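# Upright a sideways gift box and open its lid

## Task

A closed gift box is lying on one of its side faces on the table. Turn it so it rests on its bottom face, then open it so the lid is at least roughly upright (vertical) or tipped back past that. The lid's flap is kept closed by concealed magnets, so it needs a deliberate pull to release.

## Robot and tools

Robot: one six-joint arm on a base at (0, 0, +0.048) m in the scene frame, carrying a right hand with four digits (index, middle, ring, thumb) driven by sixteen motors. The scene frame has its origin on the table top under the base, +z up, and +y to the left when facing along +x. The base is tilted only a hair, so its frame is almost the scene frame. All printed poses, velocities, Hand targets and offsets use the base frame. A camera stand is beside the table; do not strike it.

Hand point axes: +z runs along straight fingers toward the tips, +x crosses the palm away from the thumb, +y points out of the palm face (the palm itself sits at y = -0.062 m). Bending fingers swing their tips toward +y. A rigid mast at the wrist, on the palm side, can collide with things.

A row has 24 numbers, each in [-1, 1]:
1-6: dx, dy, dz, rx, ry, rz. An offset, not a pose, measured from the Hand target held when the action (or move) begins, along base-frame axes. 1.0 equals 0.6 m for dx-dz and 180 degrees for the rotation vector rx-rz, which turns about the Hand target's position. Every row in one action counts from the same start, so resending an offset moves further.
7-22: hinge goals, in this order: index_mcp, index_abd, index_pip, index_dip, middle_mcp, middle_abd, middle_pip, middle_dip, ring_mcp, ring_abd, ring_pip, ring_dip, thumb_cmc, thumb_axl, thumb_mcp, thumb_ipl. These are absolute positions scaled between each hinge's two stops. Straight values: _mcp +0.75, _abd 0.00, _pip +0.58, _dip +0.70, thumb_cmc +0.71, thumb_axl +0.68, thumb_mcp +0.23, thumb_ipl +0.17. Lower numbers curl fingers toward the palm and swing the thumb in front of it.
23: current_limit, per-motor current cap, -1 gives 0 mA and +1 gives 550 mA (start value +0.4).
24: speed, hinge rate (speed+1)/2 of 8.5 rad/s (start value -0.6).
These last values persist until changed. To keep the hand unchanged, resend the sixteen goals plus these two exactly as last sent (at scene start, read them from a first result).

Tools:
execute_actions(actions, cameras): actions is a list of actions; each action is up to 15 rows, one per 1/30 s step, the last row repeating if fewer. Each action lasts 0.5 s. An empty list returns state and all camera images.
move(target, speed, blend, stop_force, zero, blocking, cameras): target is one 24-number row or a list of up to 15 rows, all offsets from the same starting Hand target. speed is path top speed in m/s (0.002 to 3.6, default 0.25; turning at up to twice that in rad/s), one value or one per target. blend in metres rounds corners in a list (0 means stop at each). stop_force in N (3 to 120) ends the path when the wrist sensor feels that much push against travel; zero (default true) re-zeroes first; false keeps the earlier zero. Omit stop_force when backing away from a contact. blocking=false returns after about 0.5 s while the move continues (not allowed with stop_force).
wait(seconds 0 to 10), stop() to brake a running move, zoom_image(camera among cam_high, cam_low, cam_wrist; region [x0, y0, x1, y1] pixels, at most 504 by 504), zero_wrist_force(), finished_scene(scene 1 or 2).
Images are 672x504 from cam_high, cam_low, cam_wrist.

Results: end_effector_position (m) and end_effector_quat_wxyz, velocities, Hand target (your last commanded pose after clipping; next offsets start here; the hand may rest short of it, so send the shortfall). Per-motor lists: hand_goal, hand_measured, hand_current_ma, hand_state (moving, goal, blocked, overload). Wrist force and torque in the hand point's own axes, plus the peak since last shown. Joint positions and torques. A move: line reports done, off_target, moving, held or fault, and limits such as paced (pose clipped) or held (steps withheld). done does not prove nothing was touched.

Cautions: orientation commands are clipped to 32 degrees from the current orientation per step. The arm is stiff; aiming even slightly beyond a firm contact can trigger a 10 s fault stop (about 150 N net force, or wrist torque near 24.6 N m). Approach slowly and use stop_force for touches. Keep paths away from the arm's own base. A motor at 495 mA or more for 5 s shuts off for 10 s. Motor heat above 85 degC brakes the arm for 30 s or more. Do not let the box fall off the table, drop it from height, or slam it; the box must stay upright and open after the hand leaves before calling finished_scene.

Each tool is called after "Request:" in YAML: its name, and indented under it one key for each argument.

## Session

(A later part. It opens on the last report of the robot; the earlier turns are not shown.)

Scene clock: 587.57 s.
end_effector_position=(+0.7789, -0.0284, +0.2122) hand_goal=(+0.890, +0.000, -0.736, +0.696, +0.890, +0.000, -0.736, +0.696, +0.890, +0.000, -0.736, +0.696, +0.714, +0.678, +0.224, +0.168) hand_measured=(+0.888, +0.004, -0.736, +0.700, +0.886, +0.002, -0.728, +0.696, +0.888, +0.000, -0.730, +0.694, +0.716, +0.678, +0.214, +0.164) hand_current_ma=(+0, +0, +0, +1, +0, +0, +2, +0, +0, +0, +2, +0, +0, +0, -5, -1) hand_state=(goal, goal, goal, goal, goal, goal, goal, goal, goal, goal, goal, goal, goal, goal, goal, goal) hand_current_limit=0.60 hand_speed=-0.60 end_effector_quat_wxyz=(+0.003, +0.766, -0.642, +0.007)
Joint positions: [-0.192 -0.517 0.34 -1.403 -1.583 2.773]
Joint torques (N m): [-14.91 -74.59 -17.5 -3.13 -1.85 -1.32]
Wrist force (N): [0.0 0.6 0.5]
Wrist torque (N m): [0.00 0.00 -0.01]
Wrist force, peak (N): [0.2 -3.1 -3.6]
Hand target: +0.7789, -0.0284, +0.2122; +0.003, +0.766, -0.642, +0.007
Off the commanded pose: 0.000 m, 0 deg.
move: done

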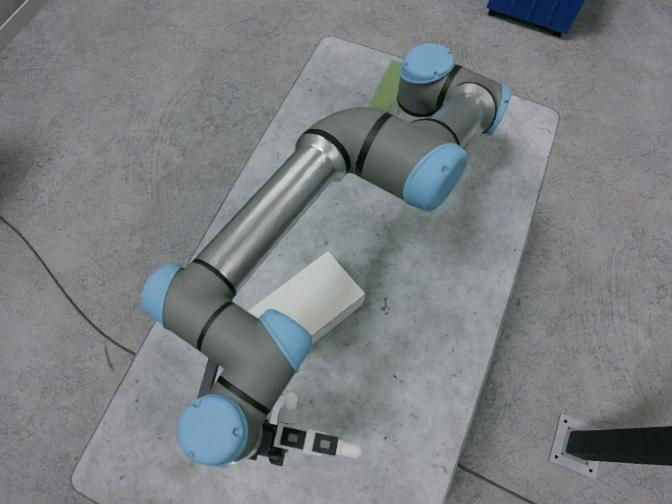

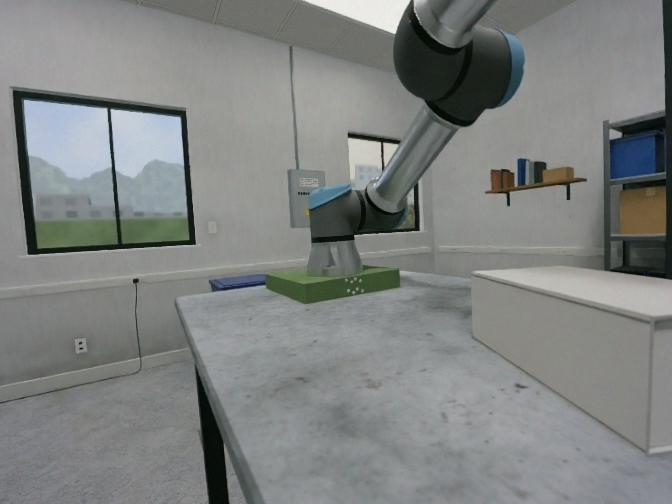

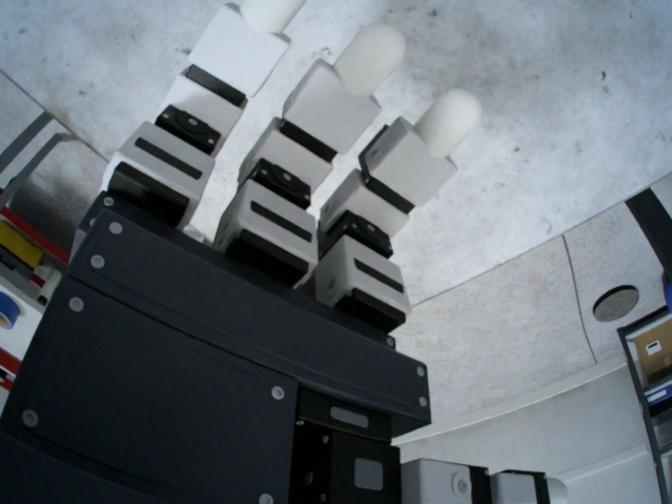

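Request:
move:
  target:
    - [-0.2123, 0.1468, -0.1537, 0, 0, 0.2856, 0.89, 0.0, -0.737, 0.696, 0.8726, 0.0, -0.663, 0.696, 0.8726, 0.0, -0.663, 0.696, -0.571, 0.678, 0.1124, -0.2216, 0.6, -0.6]
    - [-0.2123, 0.1468, -0.3103, 0, 0, 0.2856, 0.89, 0.0, -0.737, 0.696, 0.8726, 0.0, -0.663, 0.696, 0.8726, 0.0, -0.663, 0.696, -0.571, 0.678, 0.1124, -0.2216, 0.6, -0.6]
  speed: [0.25, 0.06]
  cameras: ["cam_high", "cam_low", "cam_wrist"]

Scene clock: 597.43 s.
end_effector_position=(+0.6514, +0.0596, +0.0258) hand_goal=(+0.890, +0.000, -0.736, +0.696, +0.872, +0.000, -0.662, +0.696, +0.872, +0.000, -0.662, +0.696, -0.570, +0.678, +0.112, -0.222) hand_measured=(+0.888, +0.004, -0.736, +0.700, +0.874, +0.002, -0.662, +0.696, +0.874, +0.000, -0.662, +0.694, -0.568, +0.678, +0.110, -0.220) hand_current_ma=(+0, +0, +0, +1, +0, +0, +0, +0, +0, +0, +0, +0, +0, +0, +0, +0) hand_state=(goal, goal, goal, goal, goal, goal, goal, goal, goal, goal, goal, goal, goal, goal, goal, goal) hand_current_limit=0.60 hand_speed=-0.60 end_effector_quat_wxyz=(+0.000, +0.969, -0.246, +0.008) end_effector_velocity=(+0.000, -0.001, +0.002) end_effector_angular_velocity=(+0.000, +0.000, -0.001)
Joint positions: [-0.013 -0.836 1.442 -2.192 -1.574 2.056]
Joint velocities: [-0.001 -0.003 -0.002 0.005 0 0]
Joint torques (N m): [-15.2 -60.24 -32.28 -0.65 -1.86 -0.99]
Wrist force (N): [0.2 0.2 0.5]
Wrist torque (N m): [0.00 -0.08 0.00]
Wrist force, peak (N): [-1.1 -0.5 1.1]
Hand target: +0.6515, +0.0596, +0.0260; +0.000, +0.969, -0.246, +0.008
Off the commanded pose: 0.000 m, 0 deg.
move: done

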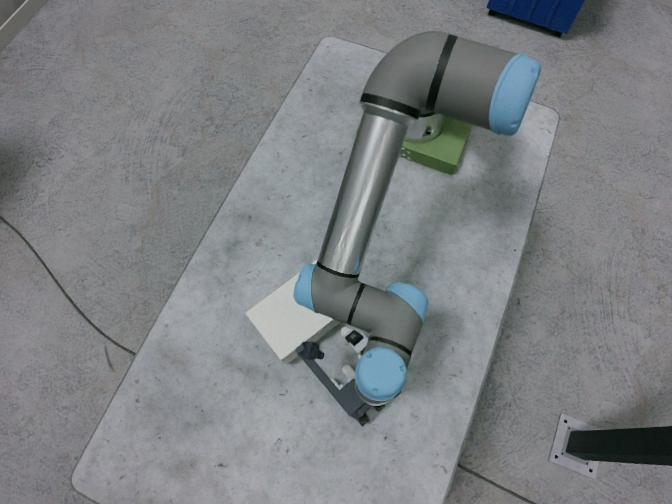

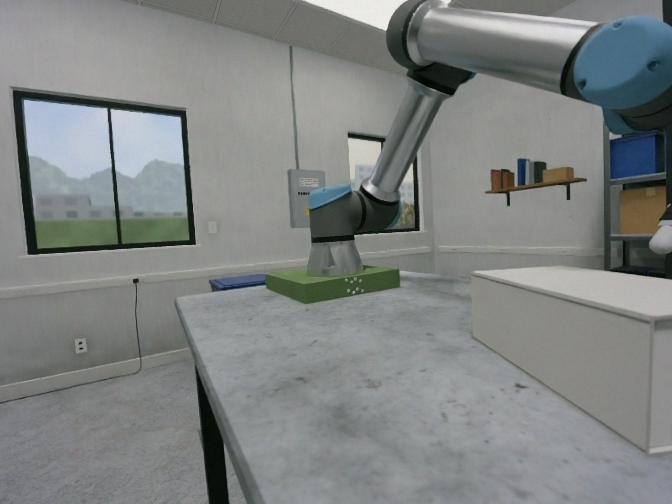

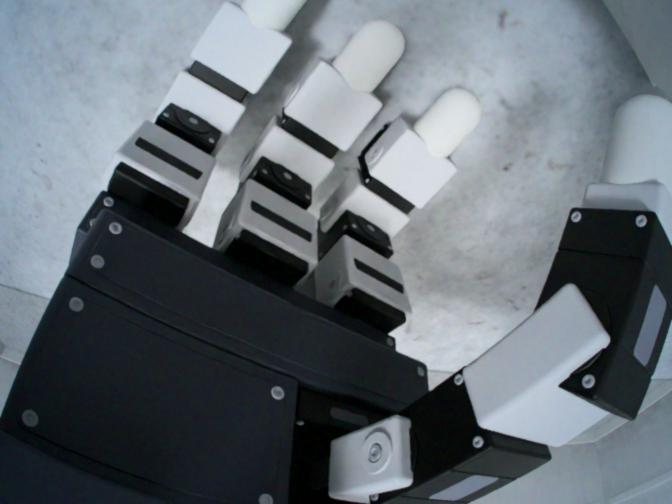

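Request:
move:
  target: [-0.0517, -0.0952, 0.0, 0, 0, 0, 0.89, 0.0, -0.737, 0.696, 0.8726, 0.0, -0.663, 0.696, 0.8726, 0.0, -0.663, 0.696, -0.571, 0.678, 0.1124, -0.2216, 0.6, -0.6]
  speed: 0.03
  stop_force: 3
  cameras: ["cam_high", "cam_wrist"]

Scene clock: 602.10 s.
end_effector_position=(+0.6205, +0.0025, +0.0260) hand_goal=(+0.890, +0.000, -0.736, +0.696, +0.872, +0.000, -0.662, +0.696, +0.872, +0.000, -0.662, +0.696, -0.570, +0.678, +0.112, -0.222) hand_measured=(+0.888, +0.004, -0.736, +0.700, +0.874, +0.002, -0.662, +0.696, +0.874, +0.000, -0.662, +0.694, -0.568, +0.678, +0.110, -0.220) hand_current_ma=(+0, +0, +0, +1, +0, +0, +0, +0, +0, +0, +0, +0, +0, +0, +0, +0) hand_state=(goal, goal, goal, goal, goal, goal, goal, goal, goal, goal, goal, goal, goal, goal, goal, goal) hand_current_limit=0.60 hand_speed=-0.60 end_effector_quat_wxyz=(+0.000, +0.969, -0.246, +0.008)
Joint positions: [-0.098 -0.911 1.581 -2.256 -1.573 1.97]
Joint torques (N m): [14.5 -37.37 -30.6 -0.51 1.13 1.32]
Wrist force (N): [0.1 0.3 0.7]
Wrist torque (N m): [0.00 -0.07 0.03]
Wrist force, peak (N): [-0.1 0.8 0.9]
Hand target: +0.6205, +0.0025, +0.0260; +0.000, +0.969, -0.246, +0.008
Off the commanded pose: 0.000 m, 0 deg.
move: done
Images, in order (width x height): cam_high 672x504, cam_wrist 672x504.

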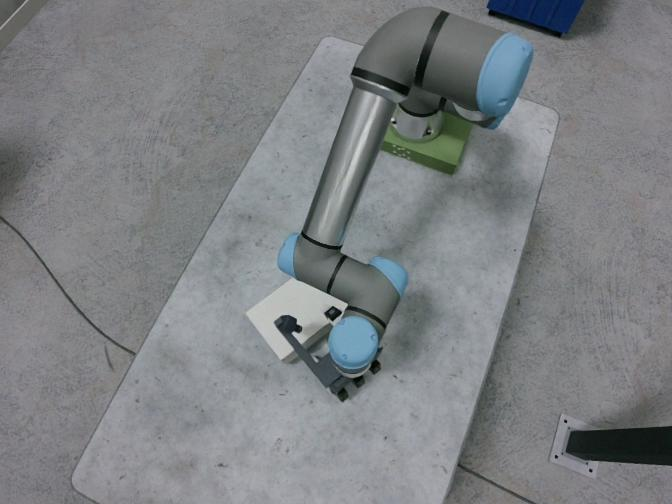

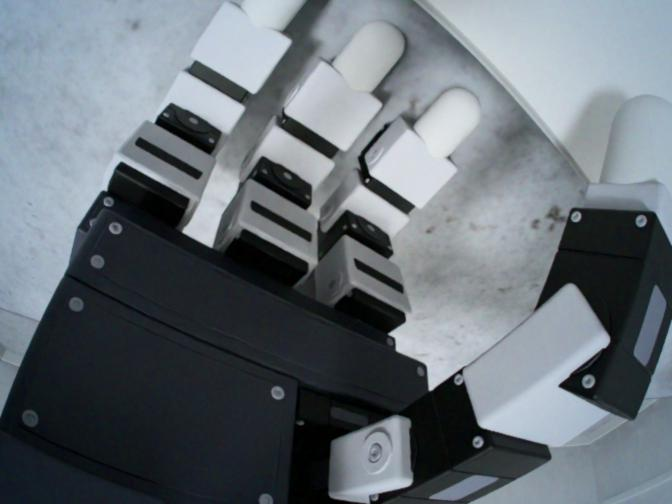

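Request:
move:
  target: [-0.0278, -0.0513, 0.0, 0, 0, 0, 0.89, 0.0, -0.737, 0.696, 0.8726, 0.0, -0.663, 0.696, 0.8726, 0.0, -0.663, 0.696, -0.571, 0.678, 0.1124, -0.2216, 0.6, -0.6]
  speed: 0.015
  stop_force: 3
  cameras: ["cam_high", "cam_low", "cam_wrist"]

Scene clock: 607.33 s.
end_effector_position=(+0.6038, -0.0283, +0.0260) hand_goal=(+0.890, +0.000, -0.736, +0.696, +0.872, +0.000, -0.662, +0.696, +0.872, +0.000, -0.662, +0.696, -0.570, +0.678, +0.112, -0.222) hand_measured=(+0.894, +0.004, -0.736, +0.696, +0.874, +0.002, -0.662, +0.696, +0.874, +0.000, -0.662, +0.694, -0.568, +0.678, +0.110, -0.220) hand_current_ma=(+1, +0, +0, +0, +0, +0, +0, +0, +0, +0, +0, +0, +0, +0, +0, +0) hand_state=(goal, goal, goal, goal, goal, goal, goal, goal, goal, goal, goal, goal, goal, goal, goal, goal) hand_current_limit=0.60 hand_speed=-0.60 end_effector_quat_wxyz=(+0.000, +0.969, -0.246, +0.008)
Joint positions: [-0.148 -0.946 1.646 -2.286 -1.572 1.921]
Joint torques (N m): [14.43 -35.04 -30.04 -0.35 1.22 1.17]
Wrist force (N): [-0.3 -0.7 0.7]
Wrist torque (N m): [-0.02 -0.11 0.08]
Wrist force, peak (N): [0.0 -1.4 0.2]
Hand target: +0.6038, -0.0283, +0.0260; +0.000, +0.969, -0.246, +0.008
Off the commanded pose: 0.000 m, 0 deg.
move: done

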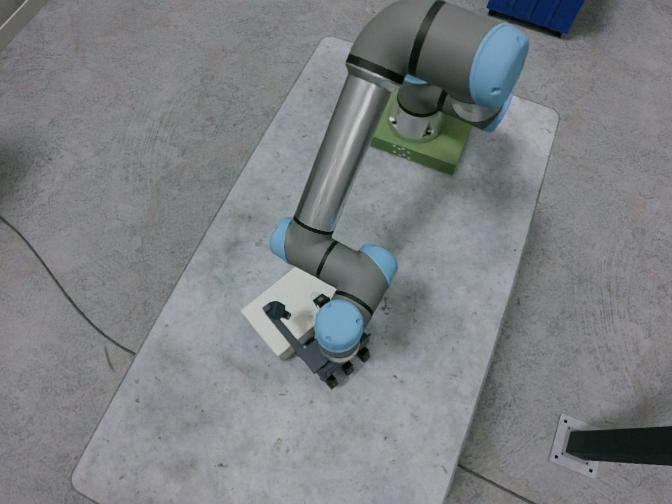

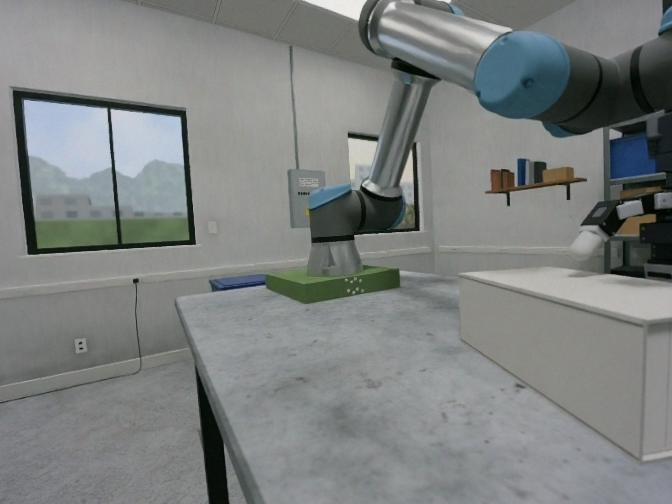

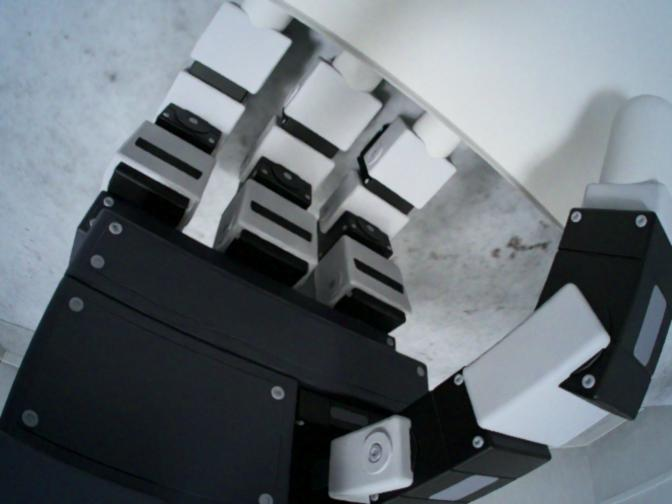

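Request:
move:
  target:
    - [0, 0, 0.0055, 0, 0, 0, 0.89, 0.0, -0.737, 0.696, 0.8726, 0.0, -0.663, 0.696, 0.8726, 0.0, -0.663, 0.696, -0.571, 0.678, 0.1124, -0.2216, 0.6, -0.6]
    - [0, 0, 0.0055, 0, 0, 0, 0.89, 0.0, -0.737, 0.696, 0.8726, 0.0, -0.663, 0.696, 0.8726, 0.0, -0.663, 0.696, -0.571, 0.678, -0.393, -0.2216, 0.6, -0.8]
  speed: 0.01
  cameras: ["cam_high", "cam_low", "cam_wrist"]

Scene clock: 615.90 s.
end_effector_position=(+0.6038, -0.0283, +0.0293) hand_goal=(+0.890, +0.000, -0.736, +0.696, +0.872, +0.000, -0.662, +0.696, +0.872, +0.000, -0.662, +0.696, -0.570, +0.678, -0.392, -0.222) hand_measured=(+0.900, +0.004, -0.724, +0.700, +0.876, +0.002, -0.658, +0.696, +0.878, +0.000, -0.654, +0.698, -0.568, +0.678, -0.098, -0.206) hand_current_ma=(+3, +0, +5, +1, +0, +0, +1, +0, +2, +0, +2, +0, +0, +0, +440, +13) hand_state=(goal, goal, goal, goal, goal, goal, goal, goal, goal, goal, goal, goal, goal, goal, blocked, goal) hand_current_limit=0.60 hand_speed=-0.80 end_effector_quat_wxyz=(+0.000, +0.969, -0.246, +0.008)
Joint positions: [-0.148 -0.951 1.644 -2.279 -1.572 1.921]
Joint torques (N m): [13.2 -38.97 -19.17 -4.03 -0.11 1.17]
Wrist force (N): [-0.2 -0.5 -4.2]
Wrist torque (N m): [-0.19 -0.24 0.07]
Wrist force, peak (N): [-0.6 -0.4 -4.4]
Hand target: +0.6038, -0.0283, +0.0293; +0.000, +0.969, -0.246, +0.008
Off the commanded pose: 0.000 m, 0 deg.
move: done

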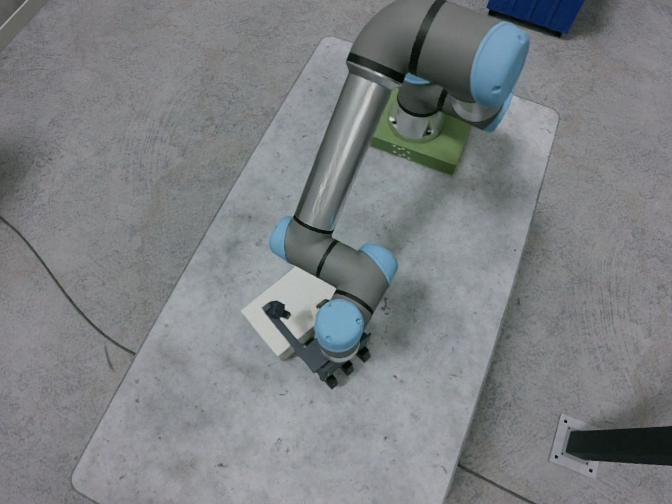

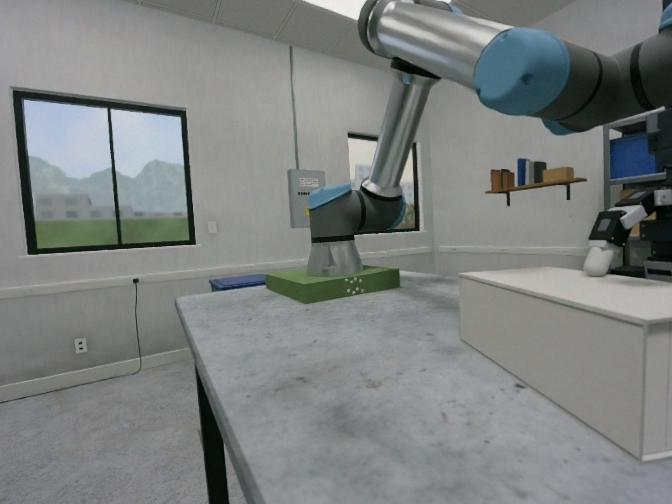

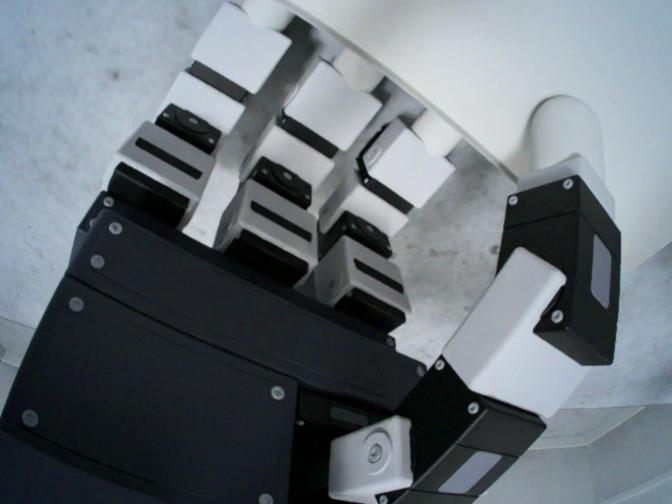

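Request:
move:
  target: [0, 0, 0.0, 0, 0, 0, 0.89, 0.0, -0.737, 0.696, 0.68, 0.0, -0.226, 0.696, 0.68, 0.0, -0.226, 0.696, -0.571, 0.678, -0.393, -0.2216, 0.6, -0.8]
  speed: 0.01
  cameras: ["cam_wrist"]

Request:
move:
  target: [0, 0, 0.025, 0, 0, 0, 0.89, 0.0, -0.737, 0.696, 0.68, 0.0, -0.226, 0.696, 0.68, 0.0, -0.226, 0.696, -0.571, 0.678, -0.393, -0.2216, 0.6, -0.8]
  speed: 0.01
  cameras: ["cam_high", "cam_low", "cam_wrist"]

Scene clock: 618.87 s.
end_effector_position=(+0.6038, -0.0282, +0.0293) hand_goal=(+0.890, +0.000, -0.736, +0.696, +0.680, +0.000, -0.226, +0.696, +0.680, +0.000, -0.226, +0.696, -0.570, +0.678, -0.392, -0.222) hand_measured=(+0.892, +0.004, -0.728, +0.700, +0.660, -0.004, -0.382, +0.654, +0.678, +0.000, -0.254, +0.692, -0.564, +0.682, -0.100, -0.194) hand_current_ma=(+0, +0, +3, +1, -12, +0, -422, -42, +0, +0, -21, -1, +1, +1, +440, +34) hand_state=(goal, goal, goal, goal, goal, goal, blocked, blocked, goal, goal, blocked, goal, goal, goal, blocked, blocked) hand_current_limit=0.60 hand_speed=-0.80 end_effector_quat_wxyz=(+0.000, +0.969, -0.246, +0.008)
Joint positions: [-0.148 -0.951 1.644 -2.279 -1.572 1.921]
Joint torques (N m): [8.39 -37.5 -13.98 -1.81 -1.29 1.06]
Wrist force (N): [1.0 -6.2 -10.8]
Wrist torque (N m): [0.20 0.21 -0.25]
Wrist force, peak (N): [1.2 -6.3 -11.1]
Hand target: +0.6038, -0.0283, +0.0293; +0.000, +0.969, -0.246, +0.008
Off the commanded pose: 0.000 m, 0 deg.
move: done
Images, in order (width x height): cam_wrist 672x504.

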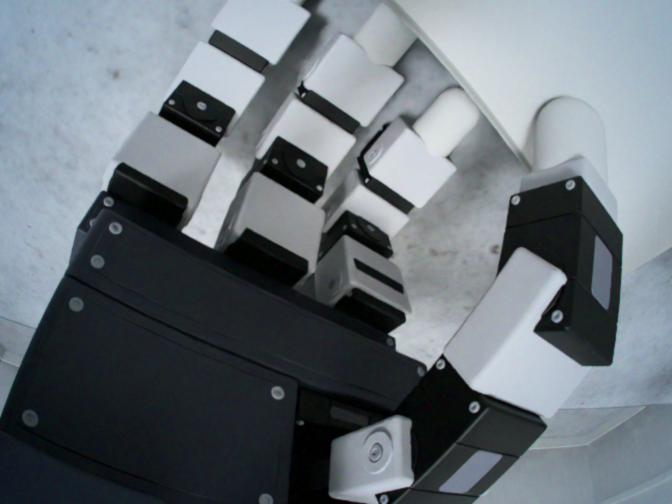

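Scene clock: 620.67 s.
end_effector_position=(+0.6038, -0.0282, +0.0444) hand_goal=(+0.890, +0.000, -0.736, +0.696, +0.680, +0.000, -0.226, +0.696, +0.680, +0.000, -0.226, +0.696, -0.570, +0.678, -0.392, -0.222) hand_measured=(+0.922, +0.000, -0.704, +0.710, +0.678, -0.002, -0.226, +0.694, +0.678, +0.000, -0.226, +0.694, -0.572, +0.676, -0.274, -0.194) hand_current_ma=(+29, +0, +26, +7, +0, +0, +0, +0, +0, +0, +0, +0, +0, +0, +408, +34) hand_state=(blocked, goal, blocked, goal, goal, goal, goal, goal, goal, goal, goal, goal, goal, goal, blocked, blocked) hand_current_limit=0.60 hand_speed=-0.80 end_effector_quat_wxyz=(+0.000, +0.969, -0.246, +0.008)
Joint positions: [-0.148 -0.974 1.635 -2.248 -1.572 1.921]
Joint torques (N m): [-4.18 -41.17 -23.71 -3.21 -1.32 0.98]
Wrist force (N): [1.0 1.5 -1.3]
Wrist torque (N m): [0.04 -0.08 0.07]
Wrist force, peak (N): [1.0 -6.2 -10.8]
Hand target: +0.6038, -0.0283, +0.0443; +0.000, +0.969, -0.246, +0.008
Off the commanded pose: 0.000 m, 0 deg.
move: done

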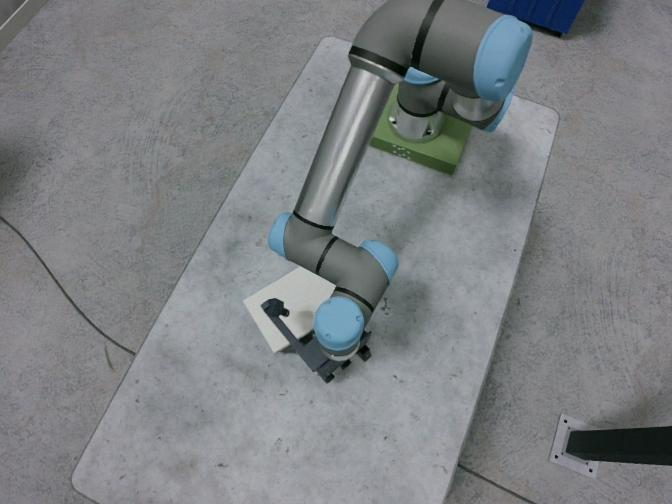

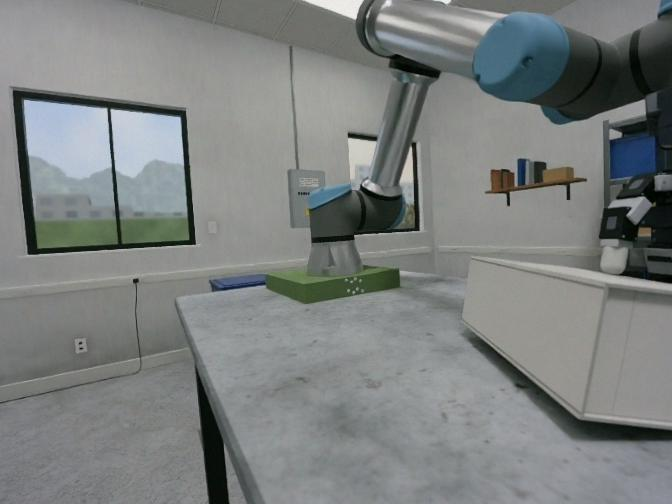

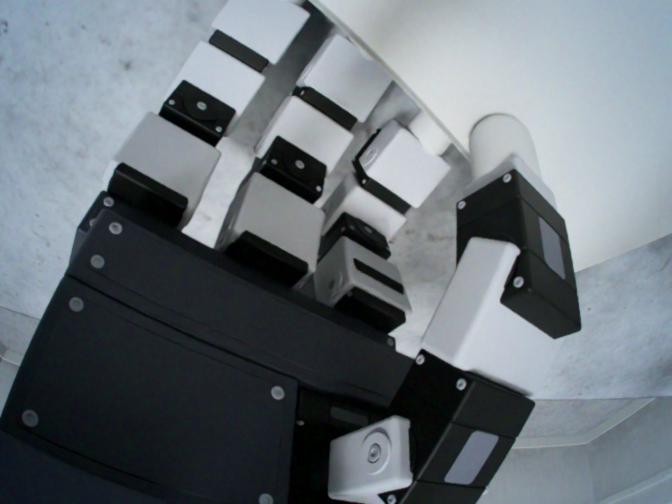

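Request:
zoom_image:
  camera: "cam_low"
  region: [440, 160, 672, 440]

Request:
zoom_image:
  camera: "cam_high"
  region: [220, 230, 400, 400]

Scaled by 1.800.

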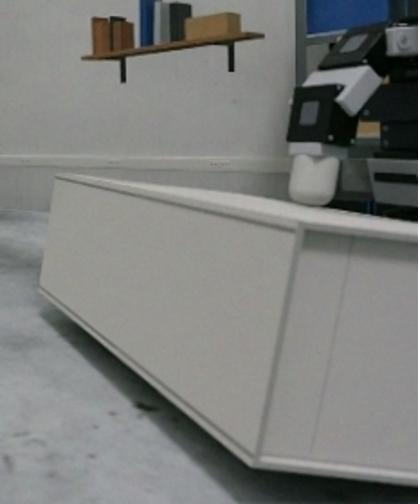

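Scaled by 2.800.

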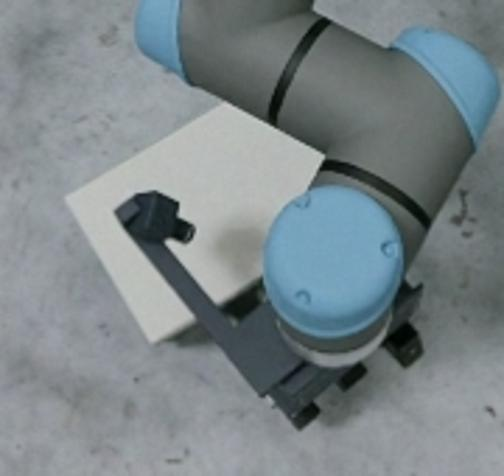

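Request:
move:
  target:
    - [0, 0, -0.0255, 0, 0, 0, 0.89, 0.0, -0.737, 0.696, 0.8726, 0.0, -0.663, 0.696, 0.8726, 0.0, -0.663, 0.696, -0.571, 0.678, -0.393, -0.2216, 0.6, -0.8]
    - [0, 0, -0.0255, 0, 0, 0, 0.89, 0.0, -0.737, 0.696, 0.8726, 0.0, -0.663, 0.696, 0.8726, 0.0, -0.663, 0.696, -0.571, 0.678, 0.1124, -0.2216, 0.6, -0.8]
  speed: 0.012
  cameras: ["cam_high", "cam_low", "cam_wrist"]

Scene clock: 644.20 s.
end_effector_position=(+0.6038, -0.0283, +0.0289) hand_goal=(+0.890, +0.000, -0.736, +0.696, +0.872, +0.000, -0.662, +0.696, +0.872, +0.000, -0.662, +0.696, -0.570, +0.678, +0.112, -0.222) hand_measured=(+0.892, +0.000, -0.728, +0.700, +0.870, -0.002, -0.654, +0.694, +0.870, +0.000, -0.656, +0.694, -0.568, +0.680, +0.102, -0.226) hand_current_ma=(+0, +0, +3, +1, +0, +0, +2, +0, +0, +0, +2, +0, +0, +0, -6, -1) hand_state=(goal, goal, goal, goal, goal, goal, goal, goal, goal, goal, goal, goal, goal, goal, goal, goal) hand_current_limit=0.60 hand_speed=-0.80 end_effector_quat_wxyz=(+0.000, +0.969, -0.246, +0.008)
Joint positions: [-0.148 -0.951 1.644 -2.28 -1.572 1.921]
Joint torques (N m): [-12.83 -54.29 -28.61 -3.78 -0.58 -0.96]
Wrist force (N): [-0.1 0.4 0.8]
Wrist torque (N m): [-0.01 -0.06 0.02]
Wrist force, peak (N): [0.0 -20.9 -35.7]
Hand target: +0.6038, -0.0283, +0.0290; +0.000, +0.969, -0.246, +0.008
Off the commanded pose: 0.000 m, 0 deg.
move: done

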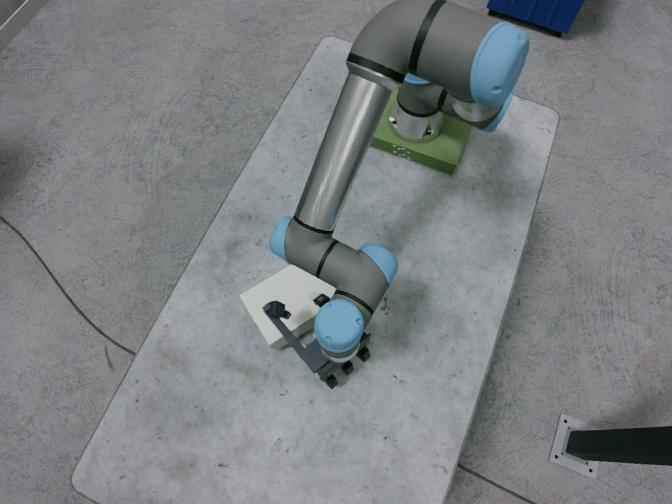

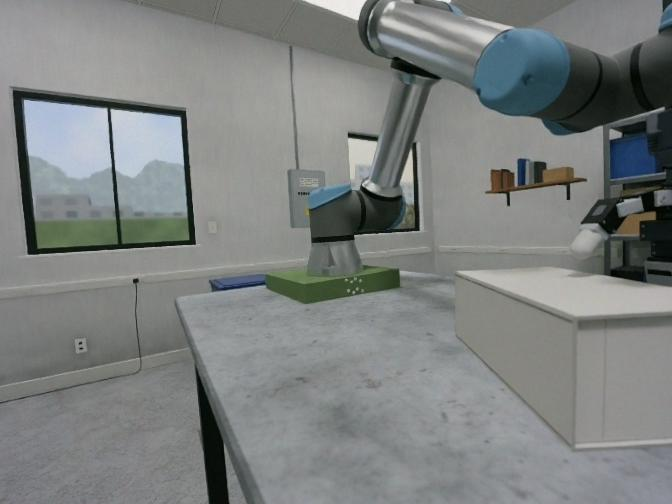

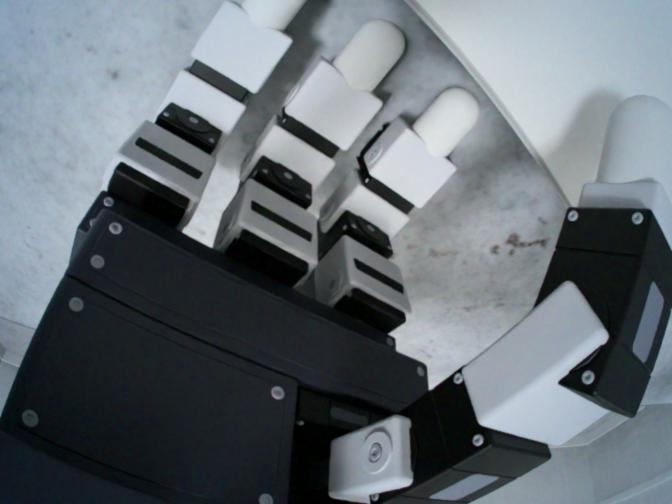

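Request:
zoom_image:
  camera: "cam_high"
  region: [220, 240, 380, 390]

Scaled by 3.150.

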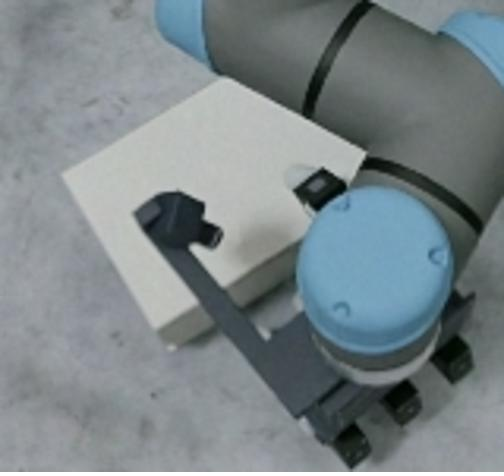

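Request:
move:
  target: [-0.0175, 0.0347, -0.004, 0, 0, -0.0222, 0.866, 0.0, -0.634, 0.696, 0.89, 0.0, -0.737, 0.696, 0.866, 0.0, -0.634, 0.696, -0.9, 0.678, 0.0899, -0.1568, 0.7, -0.7]
  speed: 0.05
  cameras: []

Request:
move:
  target: [-0.0313, -0.0492, 0.0, 0, 0, 0, 0.866, 0.0, -0.634, 0.696, 0.89, 0.0, -0.737, 0.696, 0.866, 0.0, -0.634, 0.696, -0.9, 0.678, 0.0899, -0.1568, 0.7, -0.7]
  speed: 0.015
  stop_force: 3
  cameras: ["cam_high", "cam_low", "cam_wrist"]

Scene clock: 660.50 s.
end_effector_position=(+0.5933, -0.0073, +0.0266) hand_goal=(+0.866, +0.000, -0.634, +0.696, +0.890, +0.000, -0.736, +0.696, +0.866, +0.000, -0.634, +0.696, -0.900, +0.678, +0.090, -0.156) hand_measured=(+0.868, +0.000, -0.634, +0.700, +0.888, -0.002, -0.728, +0.694, +0.868, +0.000, -0.634, +0.694, -0.898, +0.680, +0.088, -0.160) hand_current_ma=(+0, +0, +0, +1, +0, +0, +2, +0, +0, +0, +0, +0, +0, +0, +0, -1) hand_state=(goal, goal, goal, goal, goal, goal, goal, goal, goal, goal, goal, goal, goal, goal, goal, goal) hand_current_limit=0.70 hand_speed=-0.70 end_effector_quat_wxyz=(+0.000, +0.960, -0.280, +0.008)
Joint positions: [-0.123 -0.956 1.662 -2.292 -1.574 2.015]
Joint torques (N m): [-13.02 -49.99 -29.36 -1.17 -2.47 -1.56]
Wrist force (N): [0.1 0.3 0.6]
Wrist torque (N m): [0.00 -0.09 0.06]
Wrist force, peak (N): [0.5 0.9 0.6]
Hand target: +0.5933, -0.0074, +0.0266; +0.000, +0.960, -0.280, +0.008
Off the commanded pose: 0.000 m, 0 deg.
move: done
No camera images: "cameras" was empty.

Scene clock: 664.00 s.
end_effector_position=(+0.5745, -0.0370, +0.0266) hand_goal=(+0.866, +0.000, -0.634, +0.696, +0.890, +0.000, -0.736, +0.696, +0.866, +0.000, -0.634, +0.696, -0.900, +0.678, +0.090, -0.156) hand_measured=(+0.868, +0.000, -0.634, +0.698, +0.894, -0.002, -0.736, +0.694, +0.868, +0.000, -0.634, +0.694, -0.898, +0.680, +0.088, -0.160) hand_current_ma=(+0, +0, +0, +0, +1, +0, +0, +0, +0, +0, +0, +0, +0, +0, +0, -1) hand_state=(goal, goal, goal, goal, goal, goal, goal, goal, goal, goal, goal, goal, goal, goal, goal, goal) hand_current_limit=0.70 hand_speed=-0.70 end_effector_quat_wxyz=(+0.000, +0.960, -0.280, +0.008)
Joint positions: [-0.174 -0.994 1.73 -2.323 -1.573 1.964]
Joint torques (N m): [14.04 -33.29 -28.69 -0.62 1.35 1.21]
Wrist force (N): [-0.5 -0.6 0.2]
Wrist torque (N m): [0.05 -0.08 0.04]
Wrist force, peak (N): [0.0 -1.4 -0.1]
Hand target: +0.5745, -0.0370, +0.0266; +0.000, +0.960, -0.280, +0.008
Off the commanded pose: 0.000 m, 0 deg.
move: done

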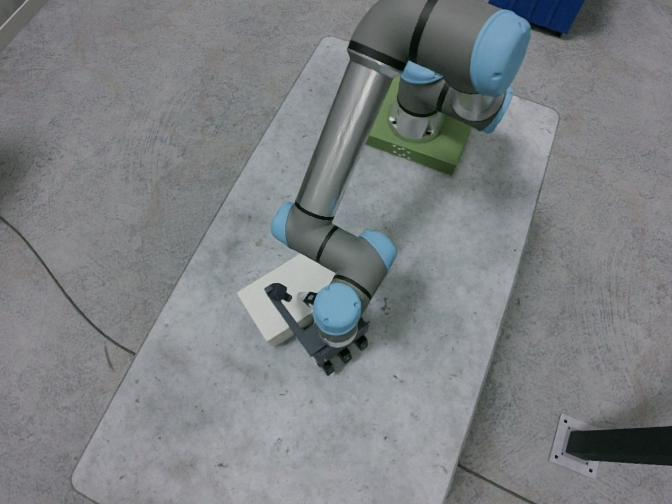

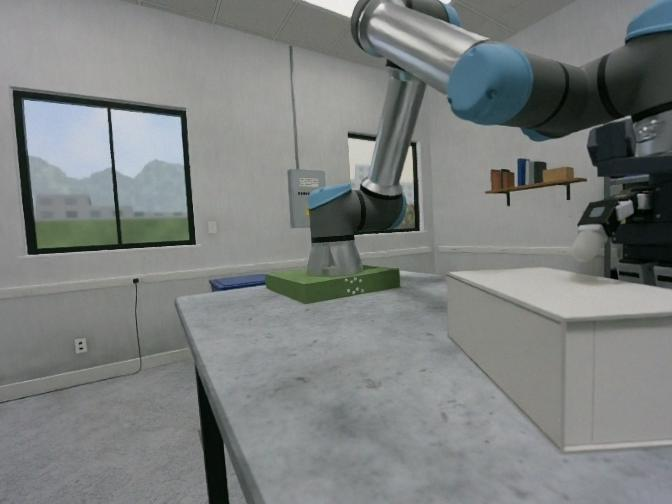

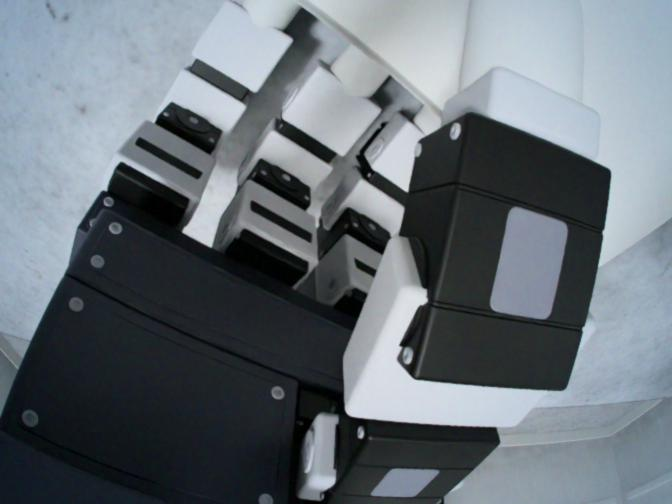

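Request:
move:
  target:
    - [0, 0, 0.0042, 0, 0, 0, 0.866, 0.0, -0.634, 0.696, 0.89, 0.0, -0.737, 0.696, 0.866, 0.0, -0.634, 0.696, -0.9, 0.678, 0.0899, -0.1568, 0.7, -0.7]
    - [0, 0, 0.0042, 0, 0, 0, 0.866, 0.0, -0.634, 0.696, 0.89, 0.0, -0.737, 0.696, 0.866, 0.0, -0.634, 0.696, -0.9, 0.678, -0.48, -0.1568, 0.7, -0.8]
    - [0, 0, 0.0042, 0, 0, 0, 0.384, 0.0, -0.4, 0.696, 0.89, 0.0, -0.737, 0.696, 0.384, 0.0, -0.4, 0.696, -0.9, 0.678, -0.48, -0.1568, 0.7, -0.85]
  speed: 0.01
  cameras: ["cam_low", "cam_wrist"]

Scene clock: 668.30 s.
end_effector_position=(+0.5745, -0.0369, +0.0291) hand_goal=(+0.384, +0.000, -0.400, +0.696, +0.890, +0.000, -0.736, +0.696, +0.384, +0.000, -0.400, +0.696, -0.900, +0.678, -0.480, -0.156) hand_measured=(+0.556, +0.002, -0.340, +0.726, +0.892, -0.002, -0.728, +0.698, +0.582, +0.000, -0.356, +0.718, -0.888, +0.688, -0.130, -0.126) hand_current_ma=(+466, +0, +77, +22, +0, +0, +2, +0, +468, +0, +47, +15, +5, +4, +468, +41) hand_state=(blocked, goal, blocked, blocked, goal, goal, goal, goal, blocked, goal, blocked, blocked, goal, goal, blocked, blocked) hand_current_limit=0.70 hand_speed=-0.85 end_effector_quat_wxyz=(+0.000, +0.960, -0.280, +0.008)
Joint positions: [-0.174 -0.998 1.728 -2.317 -1.573 1.964]
Joint torques (N m): [5.25 -36.51 -13.58 -0.41 -0.06 -0.36]
Wrist force (N): [-0.2 0.3 3.4]
Wrist torque (N m): [0.28 -0.14 0.02]
Wrist force, peak (N): [-0.3 -5.0 -8.0]
Hand target: +0.5745, -0.0370, +0.0291; +0.000, +0.960, -0.280, +0.008
Off the commanded pose: 0.000 m, 0 deg.
move: done
Images, in order (width x height): cam_low 672x504, cam_wrist 672x504.

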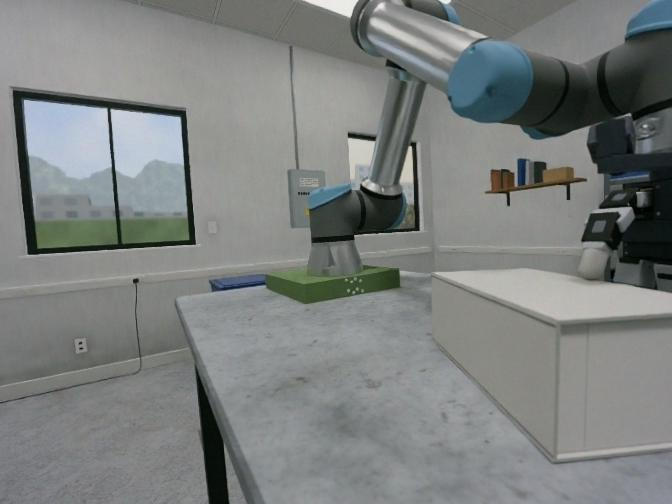

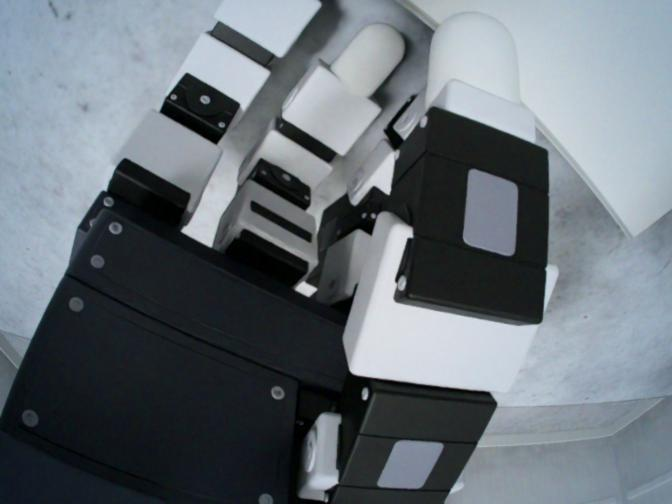

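Request:
move:
  target:
    - [0, 0, -0.0042, 0, 0, 0, 0.866, 0.0, -0.634, 0.696, 0.89, 0.0, -0.737, 0.696, 0.866, 0.0, -0.634, 0.696, -0.9, 0.678, 0.0899, -0.1568, 0.7, -0.7]
    - [-0.0286, -0.045, -0.0042, 0, 0, 0, 0.866, 0.0, -0.634, 0.696, 0.89, 0.0, -0.737, 0.696, 0.866, 0.0, -0.634, 0.696, -0.9, 0.678, 0.0899, -0.1568, 0.7, -0.7]
  speed: 0.02
  cameras: ["cam_high", "cam_low", "cam_wrist"]

Scene clock: 681.73 s.
end_effector_position=(+0.5573, -0.0641, +0.0266) hand_goal=(+0.866, +0.000, -0.634, +0.696, +0.890, +0.000, -0.736, +0.696, +0.866, +0.000, -0.634, +0.696, -0.900, +0.678, +0.090, -0.156) hand_measured=(+0.864, +0.002, -0.626, +0.700, +0.896, -0.002, -0.734, +0.698, +0.864, +0.000, -0.628, +0.698, -0.898, +0.680, +0.080, -0.154) hand_current_ma=(+0, +0, +3, +1, +2, +0, +0, +0, +0, +0, +1, +0, +0, +0, -6, +0) hand_state=(goal, goal, goal, goal, goal, goal, goal, goal, goal, goal, goal, goal, goal, goal, goal, goal) hand_current_limit=0.70 hand_speed=-0.70 end_effector_quat_wxyz=(+0.000, +0.960, -0.280, +0.008)
Joint positions: [-0.223 -1.025 1.786 -2.348 -1.572 1.915]
Joint torques (N m): [10.84 -37.77 -28.34 -2.14 1.56 0.99]
Wrist force (N): [0.0 -1.3 0.4]
Wrist torque (N m): [-0.02 -0.07 0.02]
Wrist force, peak (N): [0.0 0.6 3.7]
Hand target: +0.5574, -0.0640, +0.0266; +0.000, +0.960, -0.280, +0.008
Off the commanded pose: 0.000 m, 0 deg.
move: done

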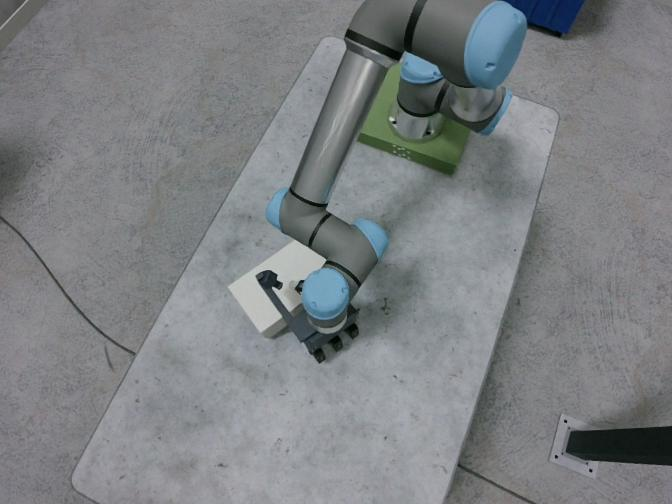

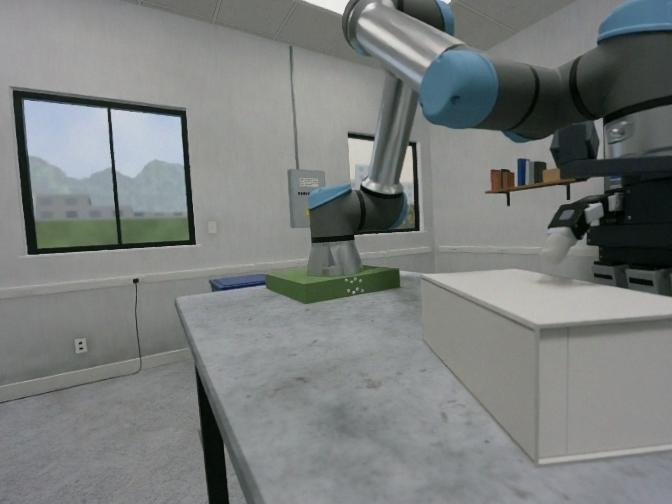

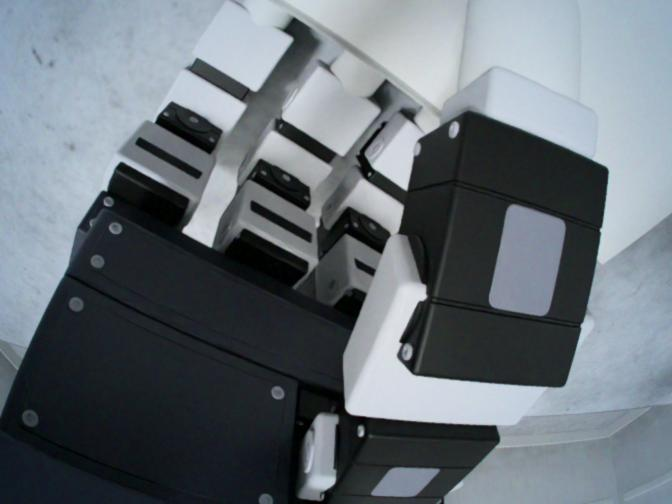

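Request:
move:
  target:
    - [0, 0, 0.0042, 0, 0, 0, 0.866, 0.0, -0.634, 0.696, 0.89, 0.0, -0.737, 0.696, 0.866, 0.0, -0.634, 0.696, -0.9, 0.678, 0.0899, -0.1568, 0.7, -0.7]
    - [0, 0, 0.0042, 0, 0, 0, 0.866, 0.0, -0.634, 0.696, 0.89, 0.0, -0.737, 0.696, 0.866, 0.0, -0.634, 0.696, -0.9, 0.678, -0.48, -0.1568, 0.7, -0.8]
    - [0, 0, 0.0042, 0, 0, 0, 0.82, 0.0, -0.58, 0.696, 0.89, 0.0, -0.737, 0.696, 0.82, 0.0, -0.58, 0.696, -0.9, 0.678, -0.48, -0.1568, 0.7, -0.85]
  speed: 0.01
  cameras: ["cam_low", "cam_wrist"]

Scene clock: 686.83 s.
end_effector_position=(+0.5574, -0.0640, +0.0291) hand_goal=(+0.820, +0.000, -0.580, +0.696, +0.890, +0.000, -0.736, +0.696, +0.820, +0.000, -0.580, +0.696, -0.900, +0.678, -0.480, -0.156) hand_measured=(+0.828, +0.002, -0.588, +0.696, +0.900, -0.002, -0.724, +0.700, +0.854, +0.000, -0.610, +0.688, -0.898, +0.680, -0.124, -0.136) hand_current_ma=(+3, +0, -2, +0, +4, +0, +4, +1, +33, +0, -24, -2, +0, +0, +467, +20) hand_state=(goal, goal, goal, goal, goal, goal, goal, goal, blocked, goal, blocked, goal, goal, goal, blocked, blocked) hand_current_limit=0.70 hand_speed=-0.85 end_effector_quat_wxyz=(+0.000, +0.960, -0.280, +0.008)
Joint positions: [-0.223 -1.029 1.785 -2.342 -1.572 1.916]
Joint torques (N m): [9.67 -31.71 -15.46 -1.83 -0.51 1.25]
Wrist force (N): [0.2 -4.6 -7.3]
Wrist torque (N m): [-0.01 0.18 -0.18]
Wrist force, peak (N): [0.1 -4.7 -7.6]
Hand target: +0.5574, -0.0640, +0.0291; +0.000, +0.960, -0.280, +0.008
Off the commanded pose: 0.000 m, 0 deg.
move: done
Images, in order (width x height): cam_low 672x504, cam_wrist 672x504.

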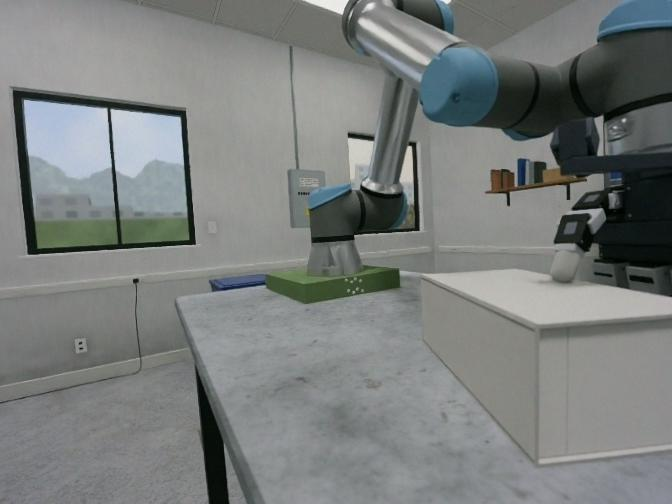

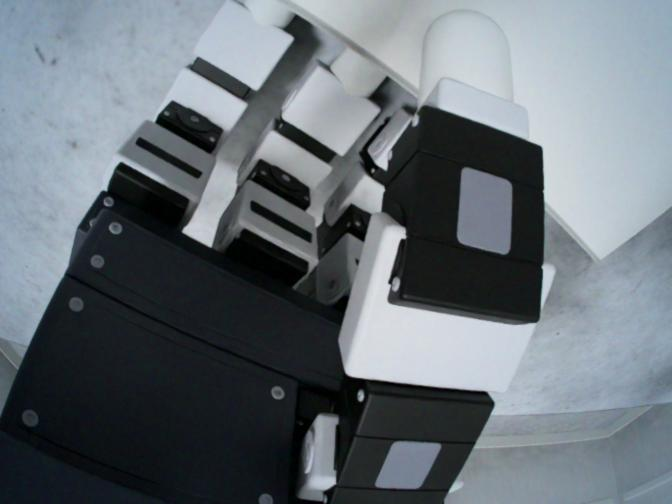

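Request:
execute_actions:
  actions:
    - [[0,0,0.0033,0,0,0,0.80,0.0,-0.53,0.696,0.89,0.0,-0.737,0.696,0.80,0.0,-0.53,0.696,-0.9,0.678,-0.48,-0.1568,0.7,-0.85]]
    - [[0,0,0.0033,0,0,0,0.78,0.0,-0.48,0.696,0.89,0.0,-0.737,0.696,0.78,0.0,-0.48,0.696,-0.9,0.678,-0.48,-0.1568,0.7,-0.85]]
    - [[0,0,0.0033,0,0,0,0.76,0.0,-0.43,0.696,0.89,0.0,-0.737,0.696,0.76,0.0,-0.43,0.696,-0.9,0.678,-0.48,-0.1568,0.7,-0.85]]
    - [[0,0,0.0033,0,0,0,0.74,0.0,-0.38,0.696,0.89,0.0,-0.737,0.696,0.74,0.0,-0.38,0.696,-0.9,0.678,-0.48,-0.1568,0.7,-0.85]]
    - [[0,0,0.0033,0,0,0,0.72,0.0,-0.33,0.696,0.89,0.0,-0.737,0.696,0.72,0.0,-0.33,0.696,-0.9,0.678,-0.48,-0.1568,0.7,-0.85]]
  cameras: ["cam_low", "cam_wrist"]

Scene clock: 691.90 s.
end_effector_position=(+0.5574, -0.0640, +0.0390) hand_goal=(+0.720, +0.000, -0.330, +0.696, +0.890, +0.000, -0.736, +0.696, +0.720, +0.000, -0.330, +0.696, -0.900, +0.678, -0.480, -0.156) hand_measured=(+0.732, +0.002, -0.374, +0.686, +0.892, -0.002, -0.728, +0.700, +0.738, +0.002, -0.380, +0.682, -0.896, +0.680, -0.232, -0.128) hand_current_ma=(+5, +0, -45, -4, +0, +0, +2, +0, +10, +0, -59, -7, +1, +0, +468, +35) hand_state=(goal, goal, blocked, goal, goal, goal, goal, goal, goal, goal, blocked, goal, goal, goal, blocked, blocked) hand_current_limit=0.70 hand_speed=-0.85 end_effector_quat_wxyz=(+0.000, +0.960, -0.280, +0.008)
Joint positions: [-0.223 -1.046 1.779 -2.32 -1.572 1.916]
Joint torques (N m): [-15.18 -26.03 -15.42 -3.08 -2.56 0.73]
Wrist force (N): [-0.5 -4.3 -8.1]
Wrist torque (N m): [0.26 0.11 -0.15]
Wrist force, peak (N): [-0.5 -4.3 -8.1]
Hand target: +0.5574, -0.0640, +0.0390; +0.000, +0.960, -0.280, +0.008
Off the commanded pose: 0.000 m, 0 deg.
Images, in order (width x height): cam_low 672x504, cam_wrist 672x504.

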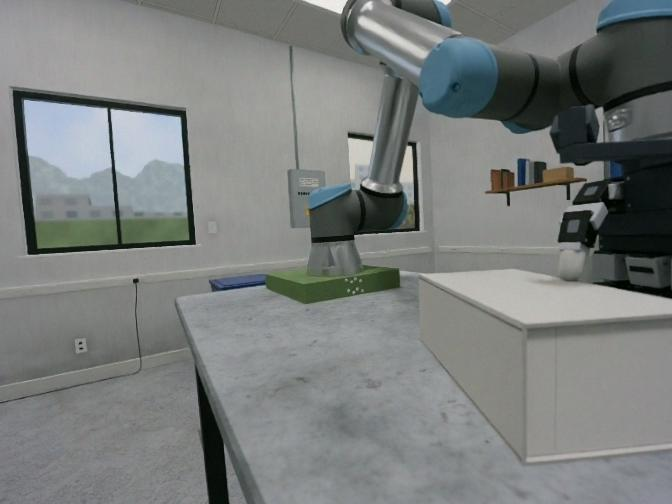

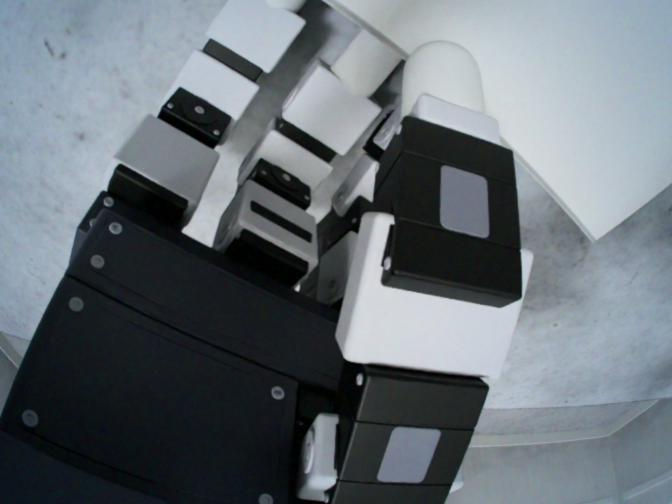

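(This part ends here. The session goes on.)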